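## Task

Remove the two-pole circuit breaker labelled C25 from the rail and set it down in the tray, leaving every other device still clipped onto the rail.

## Robot and tools

Robot: two arms, left_arm and right_arm, each with a two-finger gripper and a wrist camera. Measured bases in the scene frame: left_arm at (+0.035, +0.294, 0) m, right_arm at (+0.035, -0.272, 0) m, both nearly unrotated. A camera stand sits behind them. Objects may occasionally get a small external nudge.

Frames: the scene frame has its origin at table-top height halfway between the nominal bases, +x pointing out over the table, +y toward left_arm, +z up. Image left/right does not match arm names. Reported end_effector_position (m) and end_effector_quat_wxyz use the scene frame and may be off by a few cm. Motion offsets, however, are expressed along the axes of each arm's own Hand target. In the gripper frame the fingers point along +z and close along y; end_effector_position is roughly 1 cm behind the fingertips, between the pads.

execute_actions(actions, cameras): actions is a list of actions; each action is a table of 1 to 15 rows, one row per 1/30 s step, and a short table repeats its final row up to step 15. Each row is a single flat list of 14 numbers, all in [-1, 1]: left_arm dx, dy, dz, rx, ry, rz, opening, then right_arm in the same order. dx..rz are offsets, not poses: every row counts from the Hand target as it was when that action began, so rows do not accumulate, but a following action starts afresh and an identical offset moves further. Scale: 1.0 equals 0.6 m or 180 degrees; rx, ry, rz form one rotation vector. Opening is absolute: +1 fully open (0.094 m), -1 shut. Six zeros leave an arm's pose request unchanged, but the opening number is always obeyed, so repeat the current opening to keep a grip. cameras lists camera names; ["all"] for every one, [] for none; by default images come only when actions is empty. An empty actions list also returns the full state.

move(target, speed, blend, opening_speed, grip_force, blocking, cameras): target is one 14-number row as above, or a list of up to 15 such rows visited in order; every row is an offset from the Hand targets at the move's start, not from the previous row. speed is path top speed in m/s, 0.002 to 2.9 (default 0.25), rotations up to twice that in rad/s; one value or one per row. blend (m) rounds corners; 0 stops at each row. opening_speed is the finger rate per second on the -1..+1 scale, at least 0.2; use it to close gently. grip_force is the per-pad force cap in N, 10 to 50, single value or one per arm, and it persists; low values make closing slow. blocking=false returns after about 0.5 s while the motion continues. A whole move is capped at 10 s. Paths are straight and do not avoid obstacles or the other arm; grippers lag and overshoot, more when fast or fully stretched. Do not route a path near an arm's own base, as the elbow can whip round. The result adds a move: line giving the ending (done, off_target, moving, held, fault) and limits (paced = pose clipped, held = steps withheld). done means at rest within 10 mm and 2 degrees; it says nothing about contact.

wait(seconds, cameras): 0 to 3600 s, sends nothing new, lets a running move proceed and returns early when it finishes. stop(cameras): brakes a running move. zoom_image(camera, region): camera is cam_high, cam_left_wrist or cam_right_wrist from the latest images; region is [x0, y0, x1, y1] pixels from the top-left, at most 504 wide and tall. finished_scene(scene): pass the current scene number to end it; this is final and the goal must hold without the robot. Issue no further calls in that reply after ending the first scene.

Result lines: Hand target is the last commanded pose after clipping; the next offsets count from it. The gripper often rests a few cm short because of friction or load; a further execute_actions call re-requests the target, otherwise send the remaining gap as an offset. Orientation commands are clipped to 40 degrees from the measured orientation each step. grip_measured uses the opening scale; empty it can read up to ~2.5 mm wide, and on a squeezed hard part a few mm narrow. Squeeze climbs fast after contact, to about 50-64 N per pad; release by commanding well above grip_measured. Joint positions list waist, shoulder, elbow, wrist pitch, wrist yaw, wrist roll, then gripper opening in m. Ranges (rad): waist -2.618..3.054, shoulder 0..3.142, elbow 0..3.142 (straight 2.901), wrist pitch -1.571..1.571, wrist yaw -1.571..1.571, wrist roll -2.094..2.094. Joint torques are total drive outputs with fixed offsets and noise; the first three wrap at ±28 N m. Joint velocities may say within noise or be omitted. Tool commands show current gripper commands.

Cameras: cam_high (fixed, above and behind, at about (0.39, 0.62, 1.01) m looking down), cam_left_wrist and cam_right_wrist, all 896x504, with the supplied pinhole+radial calibrations, which may be slightly off.



Avoid: dropping or releasing moving parts, fast impacts, pressing hard on fixed or heavy items, anything leaving the table, contact or pinching between the two arms or grippers, strain on a wrist camera cable, and arm fault stops. Motor heat rises when holding loads, reaching far out or pushing at an unreachable pose: MOTOR HOT appears at 75 °C, at 90 °C that arm folds and stops working, at 100 °C it collapses. Release pushes by commanding back past the gripper.

Each tool is called after "Call:" as name(argument=value, ...), one argument or row to a line, values as JSON.

## Session

Call:
execute_actions(
  actions=[],
)

Scene clock: 0.00 s.
left_arm: end_effector_position=(+0.2943, +0.1531, +0.1657) grip_measured=+1.000 end_effector_quat_wxyz=(+0.402, -0.108, +0.892, -0.176) | right_arm: end_effector_position=(+0.3085, -0.2329, +0.1463) grip_measured=+1.000 end_effector_quat_wxyz=(+0.327, +0.194, +0.923, +0.055)
Joint positions: left_arm=[-0.661 0.886 0.642 -0.458 -0.307 -0.783 0.094] | right_arm=[0.261 0.976 0.758 -0.699 0.186 0.61 0.094]
Joint velocities: within noise
Joint torques (N m): no reading
Motor temperatures (°C): left_arm=[18 20 23 21 17 20 17] | right_arm=[21 20 29 19 21 17 20]
Heat: left arm: 23 °C; right arm: 29 °C.
Hand target: left_arm +0.2954, +0.1538, +0.1714; +0.408, -0.109, +0.889, -0.177 | right_arm +0.3098, -0.2335, +0.1515; +0.333, +0.194, +0.921, +0.055
Tool commands: left_gripper/opening=+1.0 right_gripper/opening=+1.0
camera_calibration:
cam_left_wrist: T_world_to_cam=[[0.03809, -0.91878, 0.39294, 0.06229], [-0.91938, -0.18629, -0.34646, 0.39397], [0.39152, -0.34806, -0.8518, 0.17201]] pos_world=[0.29249, 0.19049, 0.25853]
cam_right_wrist: T_world_to_cam=[[-0.33905, -0.90692, -0.25009, -0.069], [-0.89955, 0.39036, -0.19604, 0.43584], [0.27542, 0.1585, -0.94817, 0.18008]] pos_world=[0.31907, -0.26126, 0.23893]

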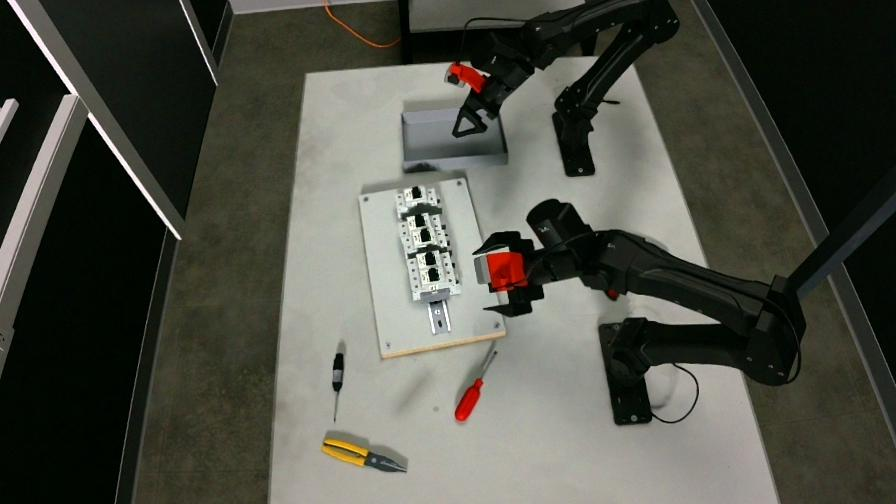

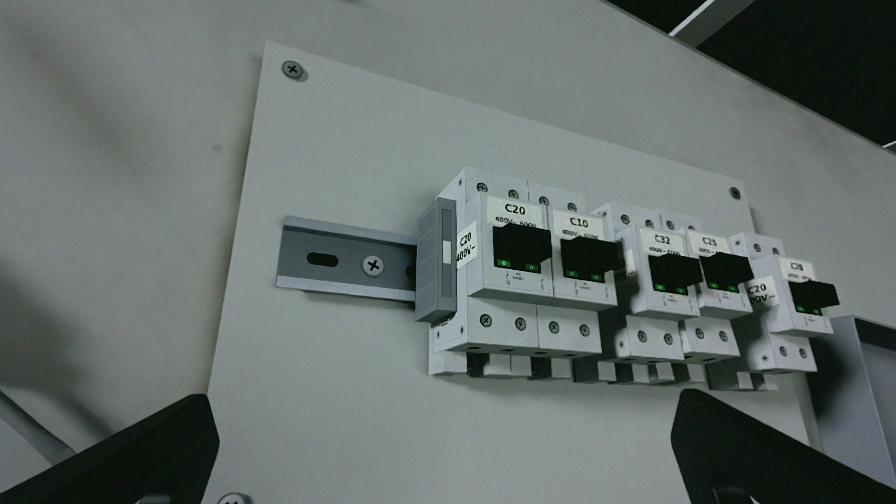

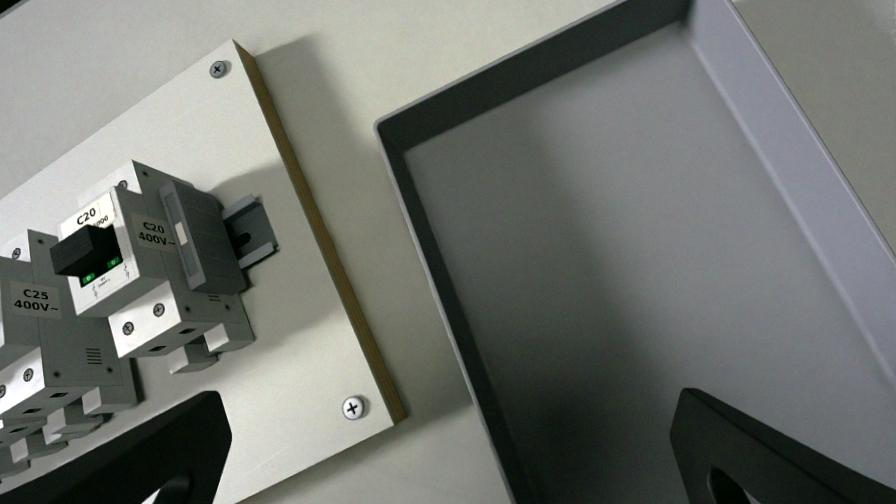

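Call:
zoom_image(
  camera="cam_left_wrist",
  region=[410, 150, 850, 400],
)

Call:
zoom_image(
  camera="cam_right_wrist",
  region=[0, 130, 300, 480],
)

Call:
zoom_image(
  camera="cam_high",
  region=[340, 160, 540, 360],
)

Scaled by 1.145 from the camera's image (finer frame: 1280x720).

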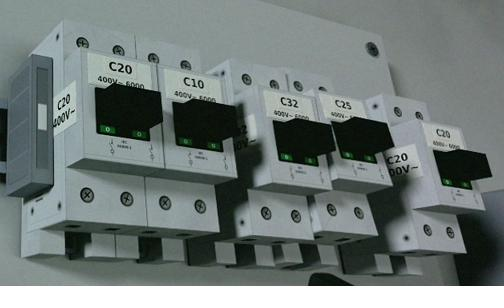

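Scaled by 1.440 from the camera's image (finer frame: 1280x720).

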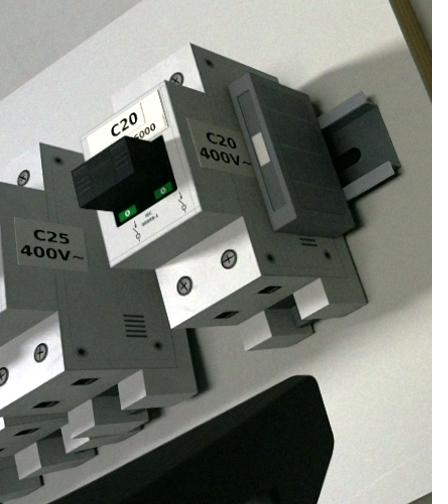

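Scaled by 2.520 from the camera's image (finer frame: 1280x720).

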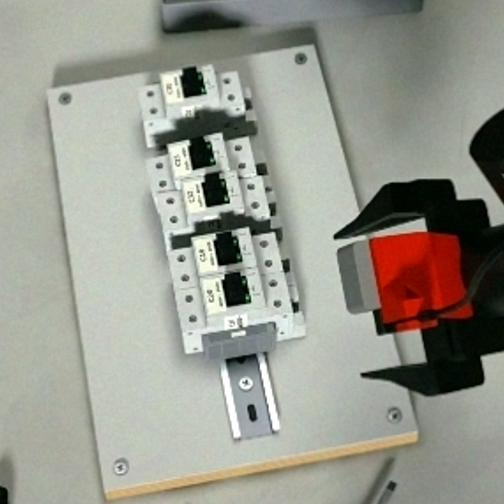

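Call:
move(
  target=[0.197,-0.153,-0.007,0,0,0,1,0,0,0,0,0,0,1],
  cameras=["cam_left_wrist"],
)

Call:
zoom_image(
  camera="cam_left_wrist",
  region=[250, 50, 750, 400],
)

Scene clock: 41.37 s.
left_arm: end_effector_position=(+0.2180, +0.0333, +0.1223) grip_measured=+1.000 end_effector_quat_wxyz=(+0.398, -0.106, +0.893, -0.180) | right_arm: end_effector_position=(+0.3085, -0.2329, +0.1463) grip_measured=+1.000 end_effector_quat_wxyz=(+0.327, +0.194, +0.923, +0.055)
Joint positions: left_arm=[-1.333 1.286 0.728 -0.449 -0.749 -1.366 0.094] | right_arm=[0.261 0.976 0.758 -0.699 0.186 0.61 0.094]
Joint torques (N m): left_arm=[-0.42 -2.74 10.81 0.93 -0.57 -0.05] | right_arm=[-0.01 -2.35 9.02 1.53 0.11 0.05]
Heat: left arm: 27 °C; right arm: 32 °C.
Hand target: left_arm +0.2208, +0.0309, +0.1300; +0.408, -0.109, +0.889, -0.177 | right_arm +0.3098, -0.2335, +0.1515; +0.333, +0.194, +0.921, +0.055
Off the commanded pose: left_arm 0.008 m, 1 deg | right_arm 0.005 m, 1 deg.
move: done
cam_left_wrist: T_world_to_cam=[[0.03272, -0.91641, 0.3989, -0.02745], [-0.92313, -0.18069, -0.33939, 0.28622], [0.3831, -0.35713, -0.85188, 0.1253]] pos_world=[0.21711, 0.07131, 0.21483]

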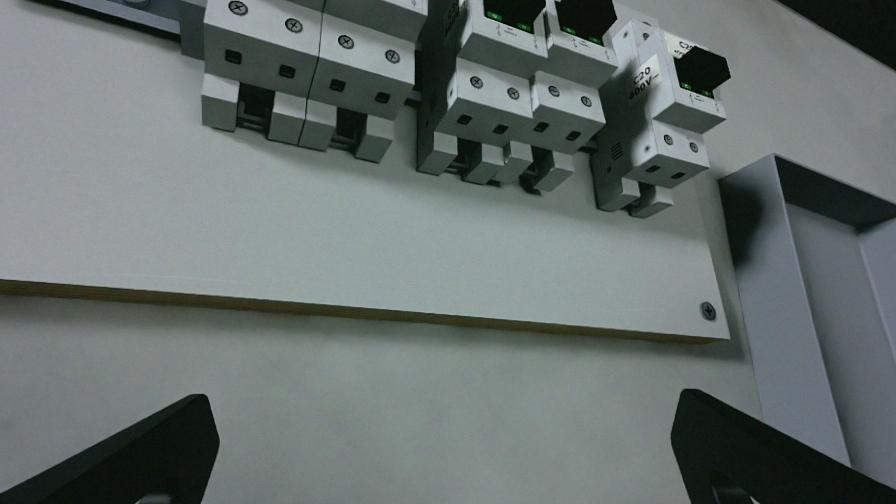

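Scaled by 1.008 from the camera's image (finer frame: 1280x720).

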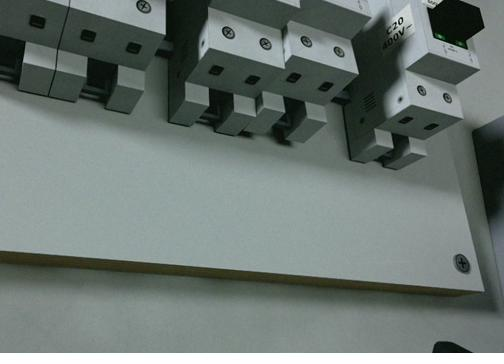

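Call:
zoom_image(
  camera="cam_left_wrist",
  region=[400, 50, 620, 210],
)

Call:
zoom_image(
  camera="cam_left_wrist",
  region=[200, 0, 400, 170],
)

Scaled by 2.291 from the camera's image (finer frame: 1280x720).

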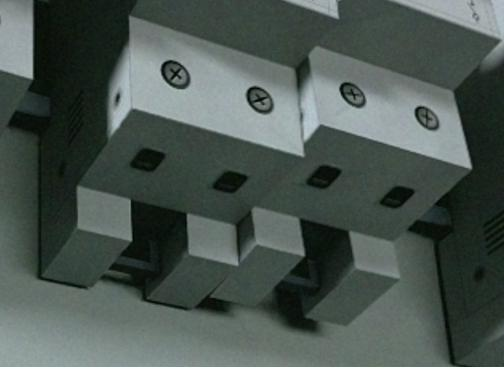

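Scaled by 2.520 from the camera's image (finer frame: 1280x720).

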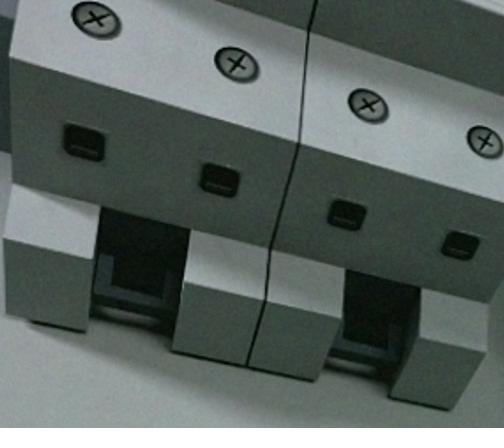

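Call:
move(
  target=[
    [-0.25,0.25,-0.1,0,0,0,1,-0.017,0.36,0.038,-0.163,0.206,-0.631,1],
  ],
  speed=0.4,
  cameras=["cam_high","cam_right_wrist"],
)

Call:
zoom_image(
  camera="cam_right_wrist",
  region=[200, 0, 700, 504],
)

Scene clock: 71.03 s.
left_arm: end_effector_position=(+0.2635, +0.2316, +0.1960) grip_measured=+1.000 end_effector_quat_wxyz=(+0.398, -0.113, +0.894, -0.175) | right_arm: end_effector_position=(+0.3980, -0.0422, +0.1937) grip_measured=+1.000 end_effector_quat_wxyz=(-0.077, +0.733, -0.676, +0.016)
Joint positions: left_arm=[-0.217 0.607 0.702 -0.768 0.039 -0.51 0.094] | right_arm=[0.559 2.121 2.277 -1.569 -0.009 -1.093 0.094]
Joint torques (N m): left_arm=[0.53 0.88 11.56 1.45 0.03 0.15] | right_arm=[0.4 -8.58 9.89 0.68 0.06 0]
Motor temperatures (°C): left_arm=[18 20 28 23 17 20 17] | right_arm=[21 20 32 22 21 17 20]
Heat: left arm: 28 °C; right arm: 32 °C.
Hand target: left_arm +0.2639, +0.2323, +0.2085; +0.408, -0.109, +0.889, -0.177 | right_arm +0.4006, -0.0397, +0.1901; -0.001, +0.739, -0.673, +0.000
Off the commanded pose: left_arm 0.013 m, 1 deg | right_arm 0.005 m, 9 deg.
joint sent to its limit (right arm) — joint 4 (wrist pitch), lower limit. The joint targets are off in orientation, not in position.
move: off_target (left_arm, right_arm)
cam_right_wrist: T_world_to_cam=[[0.99089, 0.04565, 0.12674, -0.41597], [0.00019, -0.9413, 0.33756, -0.06649], [0.13471, -0.33446, -0.93273, 0.20229]] pos_world=[0.38494, 0.02406, 0.26385]

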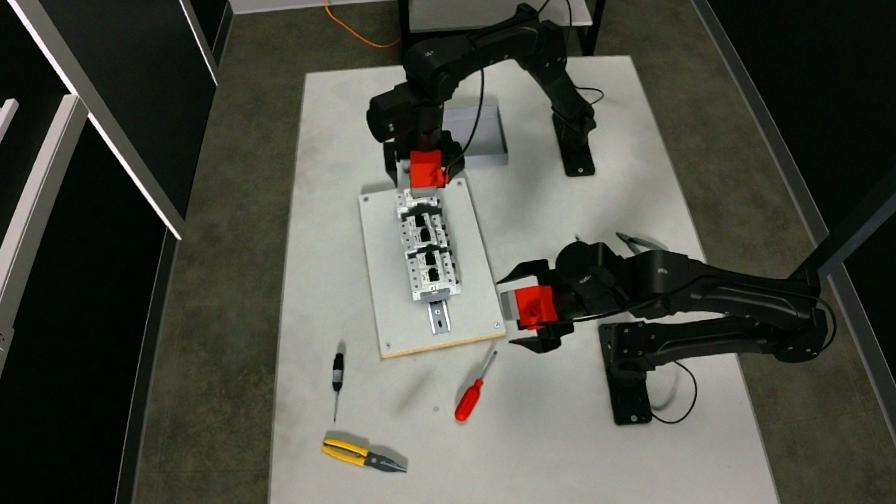

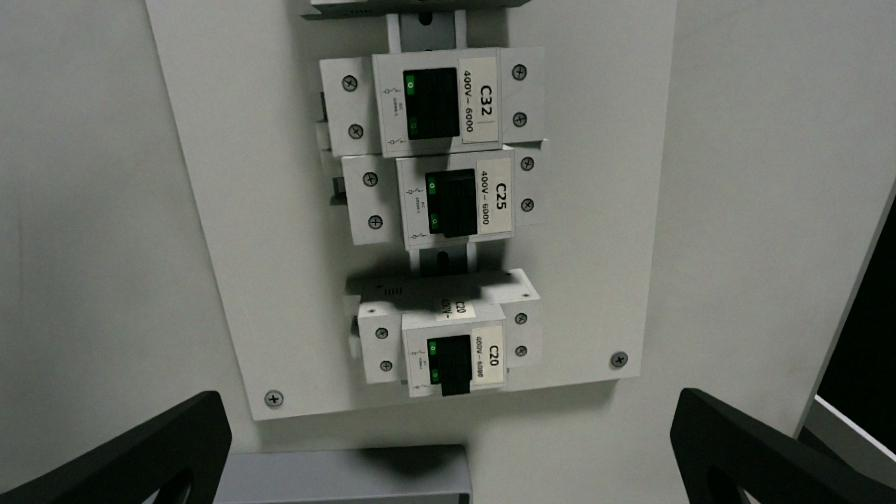

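Scaled by 1.000.

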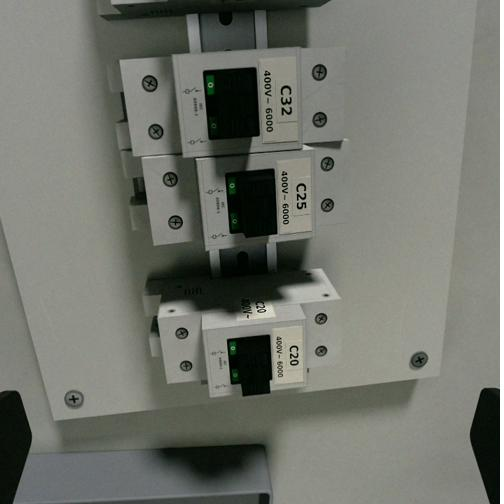

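Call:
move(
  target=[0,0,0,0,0,0,1,-0.036,-0.025,0.117,0,0,0,1],
  cameras=["cam_right_wrist"],
)

Scene clock: 84.57 s.
left_arm: end_effector_position=(+0.2634, +0.2315, +0.1960) grip_measured=+1.000 end_effector_quat_wxyz=(+0.397, -0.112, +0.894, -0.175) | right_arm: end_effector_position=(+0.4115, -0.0183, +0.1182) grip_measured=+1.000 end_effector_quat_wxyz=(-0.007, +0.741, -0.672, -0.001)
Joint positions: left_arm=[-0.217 0.607 0.702 -0.768 0.039 -0.509 0.094] | right_arm=[0.589 2.358 2.373 -1.572 -0.006 -1.08 0.094]
Joint torques (N m): left_arm=[0.51 0.9 11.58 1.44 0.04 0.11] | right_arm=[0.25 -11.6 9.63 0.47 0.04 0.13]
Heat: left arm: 30 °C; right arm: 32 °C.
Hand target: left_arm +0.2639, +0.2322, +0.2085; +0.408, -0.109, +0.889, -0.177 | right_arm +0.4136, -0.0167, +0.1200; -0.001, +0.739, -0.673, +0.000
Off the commanded pose: left_arm 0.013 m, 1 deg | right_arm 0.003 m, 1 deg.
joint sent to its limit (right arm) — joint 4 (wrist pitch), lower limit. The joint targets still meet the commanded pose.
move: done
cam_right_wrist: T_world_to_cam=[[0.99768, 0.06808, 0.00254, -0.40856], [0.06112, -0.91094, 0.40798, -0.05134], [0.03009, -0.40687, -0.91299, 0.17753]] pos_world=[0.4054, 0.05327, 0.18407]

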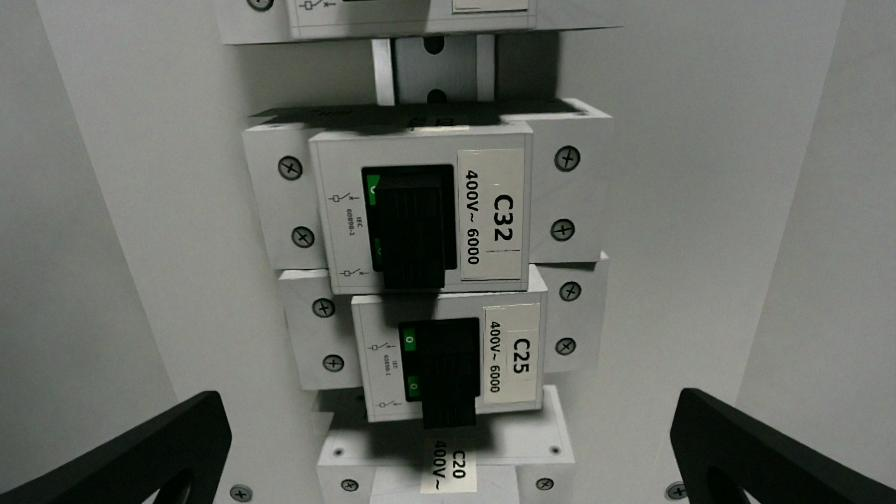

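Call:
move(
  target=[
    [0,0,0,0,0,0,1,-0.007,0,0.057,0,0,-0.007,1],
    [0,0,0,0,0,0,1,-0.007,0,0.057,0,0,-0.007,-0.35],
  ],
  speed=0.12,
  opening_speed=0.8,
  cameras=["cam_right_wrist"],
)

Scene clock: 97.63 s.
left_arm: end_effector_position=(+0.2634, +0.2315, +0.1960) grip_measured=+1.000 end_effector_quat_wxyz=(+0.397, -0.112, +0.894, -0.175) | right_arm: end_effector_position=(+0.4139, -0.0150, +0.0942) grip_measured=-0.063 end_effector_quat_wxyz=(-0.005, +0.743, -0.669, -0.001)
Joint positions: left_arm=[-0.217 0.607 0.702 -0.768 0.039 -0.509 0.094] | right_arm=[0.593 2.358 2.275 -1.48 -0.005 -1.083 0.044]
Joint torques (N m): left_arm=[0.5 0.9 11.56 1.44 0.04 0.11] | right_arm=[0.57 -12.08 5.23 0.74 0.02 0.02]
Heat: left arm: 31 °C; right arm: 31 °C.
Hand target: left_arm +0.2639, +0.2322, +0.2085; +0.408, -0.109, +0.889, -0.177 | right_arm +0.4133, -0.0125, +0.0858; -0.001, +0.747, -0.665, +0.000
Off the commanded pose: left_arm 0.013 m, 1 deg | right_arm 0.009 m, 1 deg.
move: done
cam_right_wrist: T_world_to_cam=[[0.99723, 0.07445, -0.00066, -0.4106], [0.06813, -0.90898, 0.41123, -0.04181], [0.03002, -0.41013, -0.91153, 0.15681]] pos_world=[0.4076, 0.05688, 0.15986]

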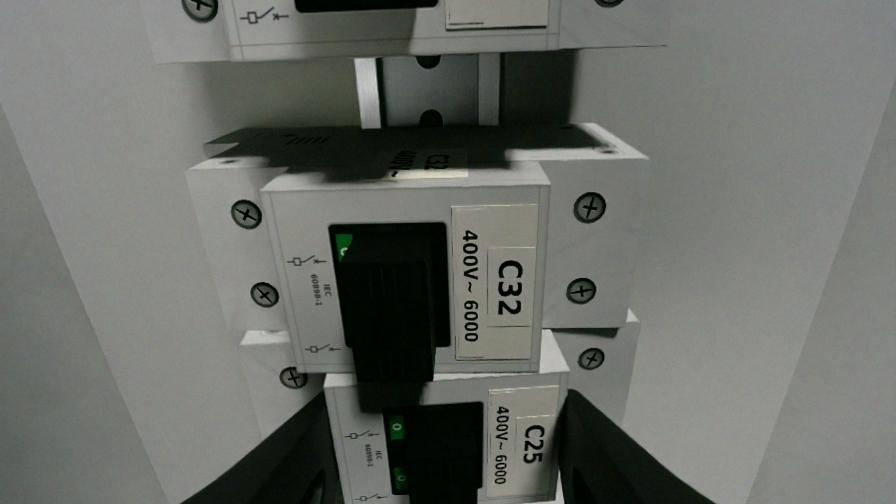

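Call:
move(
  target=[0,0,0,0,0,0,1,0,-0.04,-0.02,-0.06,0,0,-0.35],
  speed=0.06,
  cameras=["cam_right_wrist","cam_high","cam_left_wrist"],
)

Call:
zoom_image(
  camera="cam_left_wrist",
  region=[410, 100, 896, 480],
)

Scene clock: 121.90 s.
left_arm: end_effector_position=(+0.2634, +0.2315, +0.1959) grip_measured=+1.000 end_effector_quat_wxyz=(+0.397, -0.112, +0.894, -0.175) | right_arm: end_effector_position=(+0.4198, -0.0166, +0.0956) grip_measured=-0.063 end_effector_quat_wxyz=(+0.007, +0.743, -0.668, -0.039)
Joint positions: left_arm=[-0.217 0.607 0.702 -0.768 0.039 -0.509 0.094] | right_arm=[0.557 2.468 2.477 -1.615 -0.072 -1.122 0.044]
Joint torques (N m): left_arm=[0.53 0.88 11.58 1.45 0.04 0.11] | right_arm=[-0.87 -11.17 12.29 0.75 -0.16 -0.04]
Motor temperatures (°C): left_arm=[18 20 33 24 17 20 17] | right_arm=[21 26 30 20 21 17 21]
Heat: left arm: 33 °C; right arm: 30 °C.
Hand target: left_arm +0.2639, +0.2322, +0.2085; +0.408, -0.109, +0.889, -0.177 | right_arm +0.4371, -0.0097, +0.0976; +0.069, +0.743, -0.662, -0.063
Off the commanded pose: left_arm 0.013 m, 1 deg | right_arm 0.019 m, 8 deg.
joint read past its limit (right arm) — joint 4 (wrist pitch), lower limit.
joint sent to its limit (right arm) — joint 4 (wrist pitch), lower limit. The joint targets are off in orientation, not in position.
move: off_target (right_arm)
cam_left_wrist: T_world_to_cam=[[0.04789, -0.91744, 0.39499, 0.12032], [-0.92191, -0.19279, -0.33602, 0.39071], [0.38442, -0.34806, -0.85503, 0.2396]] pos_world=[0.26233, 0.26911, 0.28862]
cam_right_wrist: T_world_to_cam=[[0.9945, 0.07782, -0.0701, -0.40843], [0.09854, -0.92207, 0.37426, -0.05374], [-0.03552, -0.37911, -0.92467, 0.18648]] pos_world=[0.4181, 0.05293, 0.16391]

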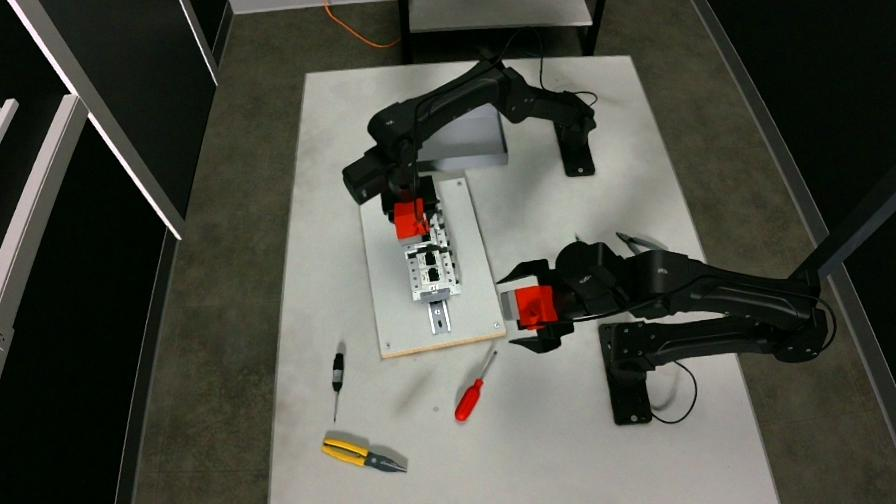

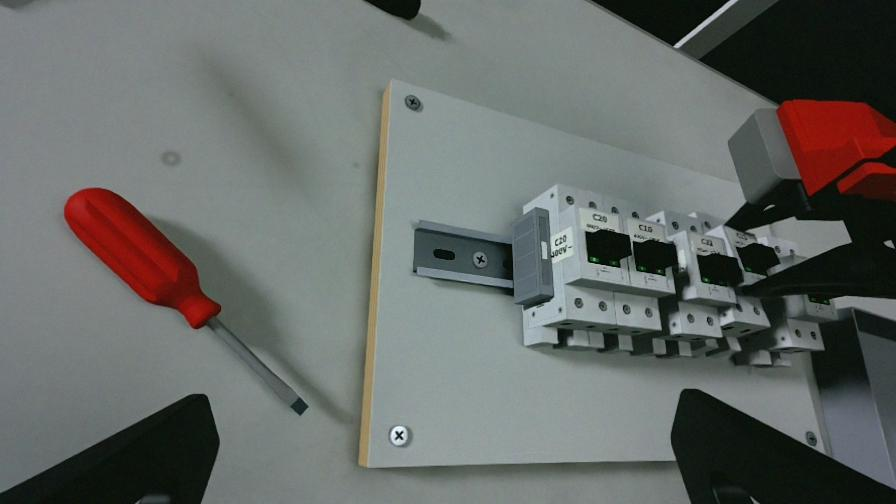

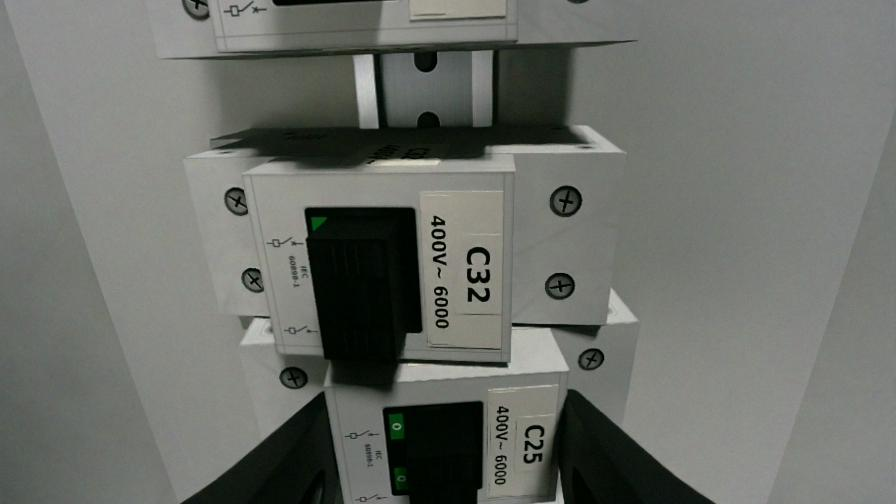

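Scaled by 1.037 from the camera's image (finer frame: 1280x720).

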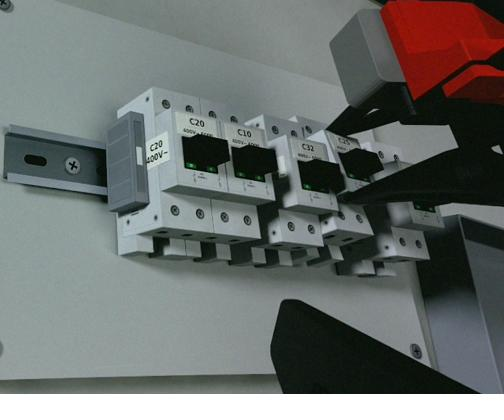

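Call:
move(
  target=[0,0,0,0,0,0,1,0,-0.042,-0.03,0,0,0,-0.35],
  speed=0.06,
  cameras=["cam_right_wrist","cam_left_wrist"],
)

Call:
zoom_image(
  camera="cam_left_wrist",
  region=[600, 150, 896, 400],
)

Scene clock: 127.90 s.
left_arm: end_effector_position=(+0.2634, +0.2315, +0.1959) grip_measured=+1.000 end_effector_quat_wxyz=(+0.397, -0.112, +0.894, -0.175) | right_arm: end_effector_position=(+0.4570, -0.0126, +0.1107) grip_measured=-0.063 end_effector_quat_wxyz=(-0.055, +0.742, -0.668, -0.016)
Joint positions: left_arm=[-0.217 0.607 0.702 -0.768 0.039 -0.509 0.094] | right_arm=[0.527 2.526 2.645 -1.594 -0.064 -1.147 0.044]
Joint torques (N m): left_arm=[0.54 0.88 11.58 1.44 0.04 0.12] | right_arm=[-0.24 -11.59 11.14 0.79 -0.17 0.04]
Heat: left arm: 33 °C; right arm: 31 °C.
Hand target: left_arm +0.2639, +0.2322, +0.2085; +0.408, -0.109, +0.889, -0.177 | right_arm +0.4651, -0.0065, +0.1107; +0.069, +0.743, -0.662, -0.063
Off the commanded pose: left_arm 0.013 m, 1 deg | right_arm 0.010 m, 15 deg.
joint read past its limit (right arm) — joint 4 (wrist pitch), lower limit.
joint sent to its limit (right arm) — joint 4 (wrist pitch), lower limit. The joint targets are off in orientation, not in position.
move: off_target (right_arm)
cam_left_wrist: T_world_to_cam=[[0.04789, -0.91744, 0.39499, 0.12032], [-0.92191, -0.19279, -0.33602, 0.39071], [0.38442, -0.34806, -0.85503, 0.2396]] pos_world=[0.26233, 0.26911, 0.28862]
cam_right_wrist: T_world_to_cam=[[0.99601, 0.0729, 0.05153, -0.45888], [0.05222, -0.94391, 0.32604, -0.03318], [0.07241, -0.32205, -0.94395, 0.1568]] pos_world=[0.44743, 0.05264, 0.18248]
Images, in order (width x height): cam_left_wrist 896x504, cam_right_wrist 896x504.

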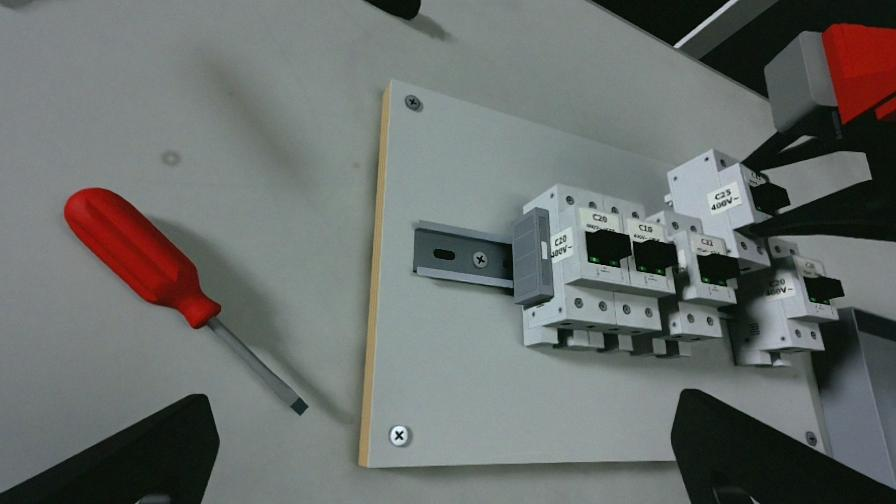

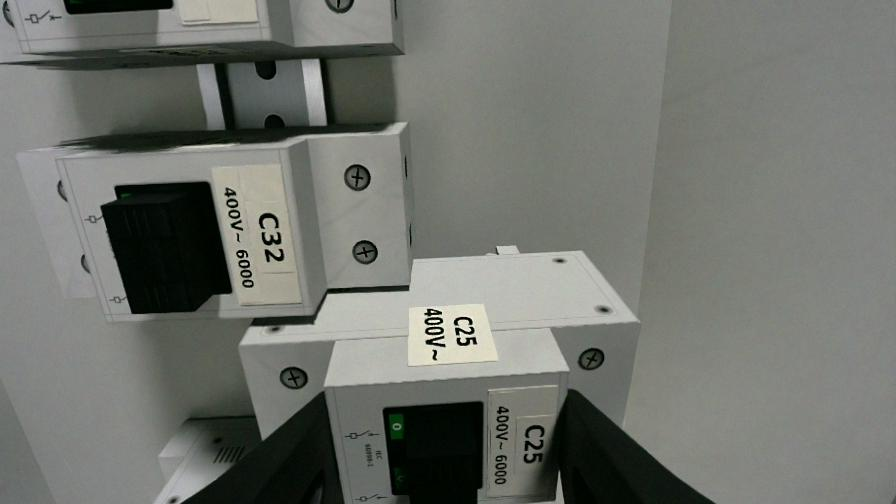

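Scaled by 1.703 from the camera's image (finer frame: 1280x720).

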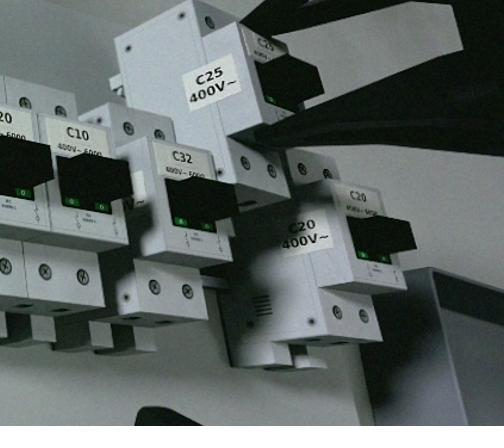

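Call:
move(
  target=[
    [0,0,0,0,0,0,1,0.018,0.058,-0.158,0.03,0,0,-0.35],
    [0,0,0,0,0,0,1,0.4875,0.338,-0.088,0.06,0,0.22,-0.35],
    [0,0,0,0,0,0,1,0.4875,0.302,0.105,0.06,0,0.22,-0.35],
  ],
  speed=[0.2,0.25,0.12],
  blend=[0.03,0.02,0],
  cameras=["cam_high","cam_right_wrist","cam_left_wrist"],
)

Call:
zoom_image(
  camera="cam_high",
  region=[350, 70, 550, 220],
)

Scene clock: 147.17 s.
left_arm: end_effector_position=(+0.2634, +0.2315, +0.1959) grip_measured=+1.000 end_effector_quat_wxyz=(+0.397, -0.112, +0.894, -0.175) | right_arm: end_effector_position=(+0.3114, -0.3175, +0.0757) grip_measured=-0.063 end_effector_quat_wxyz=(-0.030, -0.478, +0.878, -0.016)
Joint positions: left_arm=[-0.217 0.607 0.702 -0.768 0.039 -0.509 0.094] | right_arm=[-0.125 1.653 1.189 -1.136 0.061 -1.122 0.044]
Joint torques (N m): left_arm=[0.53 0.88 11.55 1.44 0.04 0.11] | right_arm=[-0.35 -10.1 5.44 0.55 0.03 -0.01]
Heat: left arm: 33 °C; right arm: 31 °C.
Hand target: left_arm +0.2639, +0.2322, +0.2085; +0.408, -0.109, +0.889, -0.177 | right_arm +0.3102, -0.3189, +0.0822; -0.018, -0.479, +0.877, -0.026
Off the commanded pose: left_arm 0.013 m, 1 deg | right_arm 0.007 m, 2 deg.
move: done
cam_left_wrist: T_world_to_cam=[[0.04789, -0.91744, 0.39499, 0.12032], [-0.92191, -0.19279, -0.33602, 0.39071], [0.38442, -0.34806, -0.85503, 0.2396]] pos_world=[0.26233, 0.26911, 0.28862]
cam_right_wrist: T_world_to_cam=[[0.82289, -0.56819, -0.00382, -0.43527], [-0.49707, -0.72311, 0.47962, -0.07243], [-0.27527, -0.39277, -0.87747, 0.1169]] pos_world=[0.35435, -0.25378, 0.13565]

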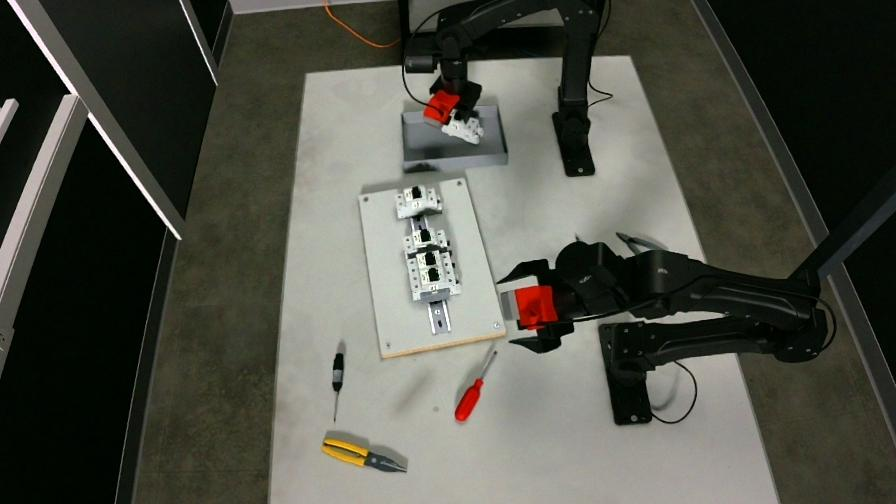

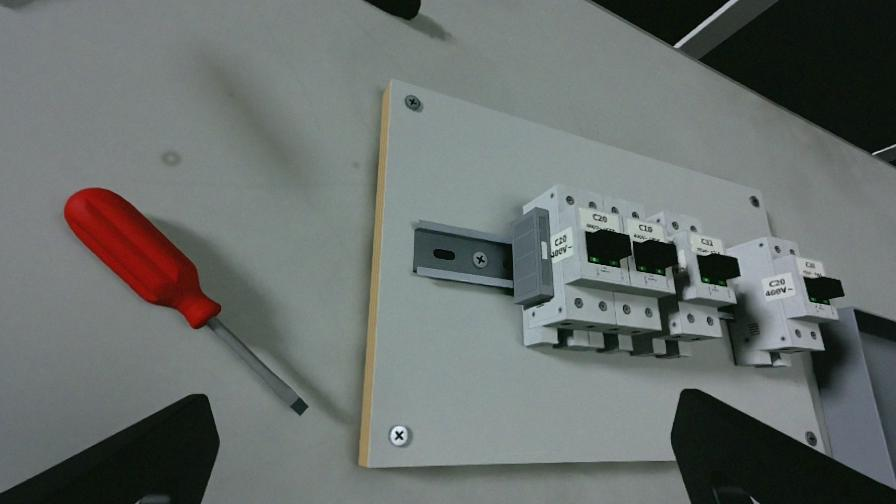

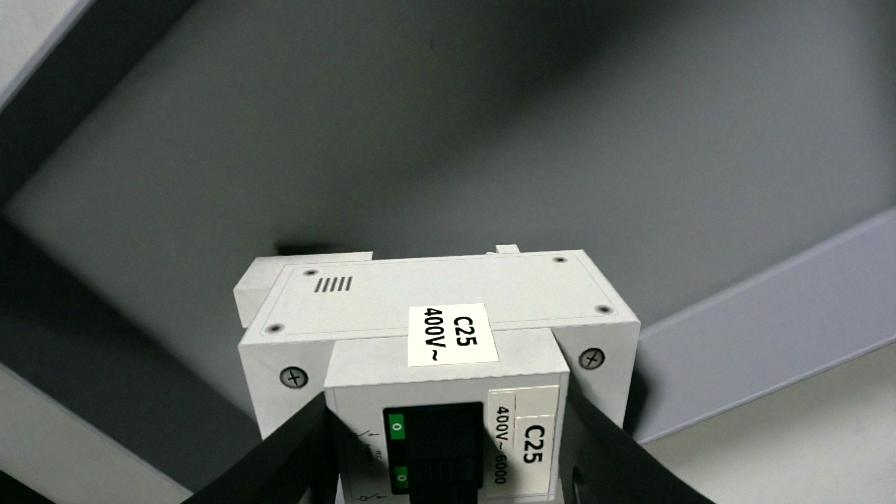

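Scaled by 2.520 from the camera's image (finer frame: 1280x720).

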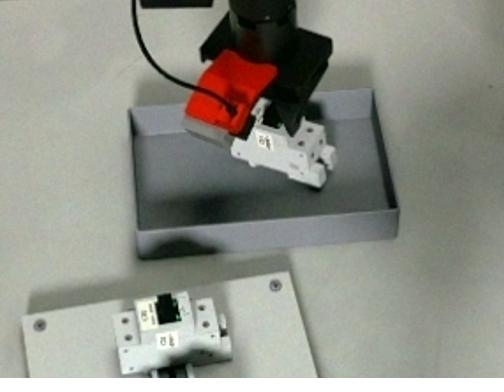

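Call:
move(
  target=[0,0,0,0,0,0,1,0,0,0.04,0,0,0,-0.35],
  speed=0.05,
  cameras=["cam_right_wrist"],
)

Scene clock: 150.90 s.
left_arm: end_effector_position=(+0.2634, +0.2315, +0.1959) grip_measured=+1.000 end_effector_quat_wxyz=(+0.397, -0.112, +0.894, -0.175) | right_arm: end_effector_position=(+0.3090, -0.3182, +0.0702) grip_measured=-0.063 end_effector_quat_wxyz=(-0.021, -0.478, +0.878, -0.023)
Joint positions: left_arm=[-0.217 0.607 0.702 -0.768 0.039 -0.509 0.094] | right_arm=[-0.128 1.629 1.141 -1.09 0.063 -1.127 0.044]
Joint torques (N m): left_arm=[0.53 0.88 11.56 1.44 0.04 0.12] | right_arm=[-0.51 -5.87 3.14 1.04 0.02 0]
Heat: left arm: 33 °C; right arm: 31 °C.
Hand target: left_arm +0.2639, +0.2322, +0.2085; +0.408, -0.109, +0.889, -0.177 | right_arm +0.3100, -0.3204, +0.0582; -0.018, -0.479, +0.877, -0.026
Off the commanded pose: left_arm 0.013 m, 1 deg | right_arm 0.012 m, 1 deg.
move: off_target (right_arm)
cam_right_wrist: T_world_to_cam=[[0.82359, -0.56695, 0.0163, -0.435], [-0.50623, -0.72183, 0.47191, -0.06768], [-0.25578, -0.39691, -0.8815, 0.10407]] pos_world=[0.35062, -0.25417, 0.13076]

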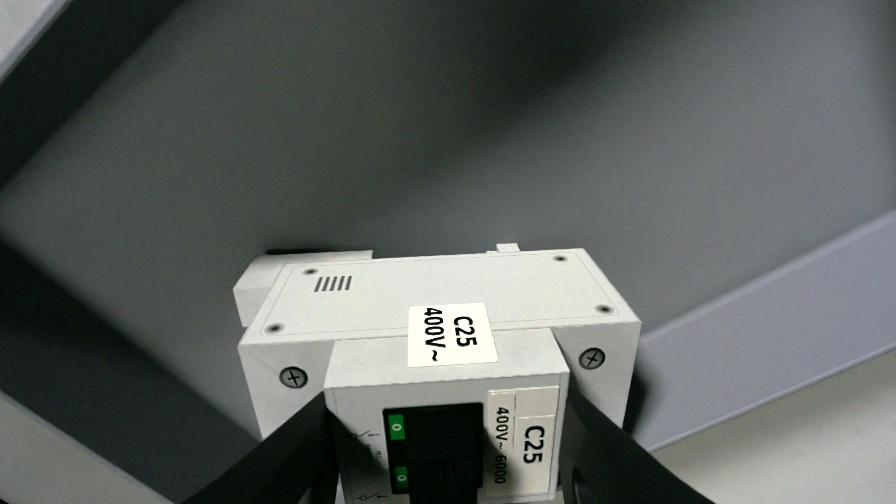

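Call:
move(
  target=[
    [0,0,0,0,0,0,1,0,0,-0.015,0,0,0,-0.063],
    [0,0,0,0,0,0,1,0,0,-0.015,0,0,0,0.6],
    [0,0,0,0,0,0,1,0,0,-0.19,0,0,0,0.6],
  ],
  opening_speed=0.6,
  speed=0.15,
  cameras=["cam_high","cam_right_wrist"],
)

Scene clock: 159.03 s.
left_arm: end_effector_position=(+0.2634, +0.2315, +0.1959) grip_measured=+1.000 end_effector_quat_wxyz=(+0.397, -0.112, +0.894, -0.175) | right_arm: end_effector_position=(+0.3073, -0.3150, +0.1593) grip_measured=+0.597 end_effector_quat_wxyz=(-0.032, -0.479, +0.877, -0.016)
Joint positions: left_arm=[-0.217 0.607 0.702 -0.768 0.039 -0.509 0.094] | right_arm=[-0.117 1.622 1.489 -1.472 0.063 -1.118 0.075]
Joint torques (N m): left_arm=[0.54 0.88 11.58 1.44 0.04 0.12] | right_arm=[0.55 -7.84 10.22 0.37 0.02 0.13]
Heat: left arm: 33 °C; right arm: 31 °C.
Hand target: left_arm +0.2639, +0.2322, +0.2085; +0.408, -0.109, +0.889, -0.177 | right_arm +0.3107, -0.3132, +0.1720; -0.018, -0.479, +0.877, -0.026
Off the commanded pose: left_arm 0.013 m, 1 deg | right_arm 0.013 m, 2 deg.
move: off_target (right_arm)
cam_right_wrist: T_world_to_cam=[[0.82481, -0.56538, -0.00633, -0.42948], [-0.49261, -0.72405, 0.48278, -0.11488], [-0.27754, -0.39509, -0.87572, 0.1899]] pos_world=[0.35035, -0.25097, 0.21904]

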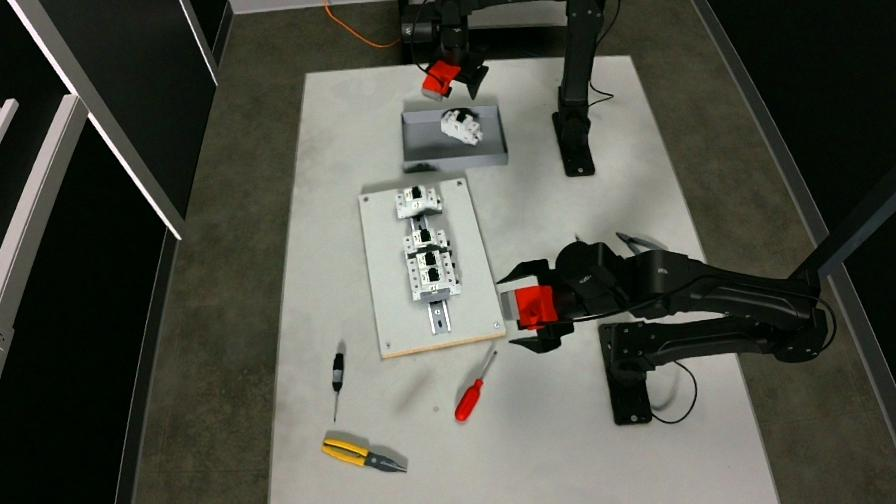

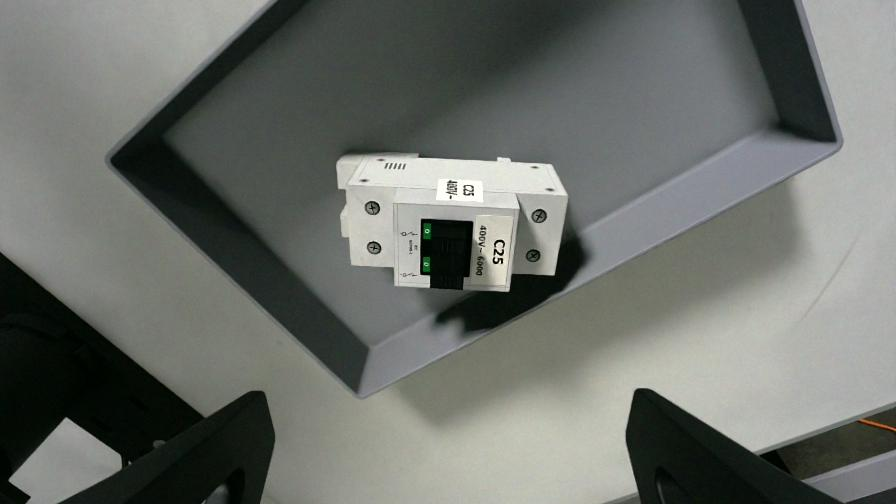

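Call:
finished_scene(
  scene=2,
)

The scene is finished: the task was done.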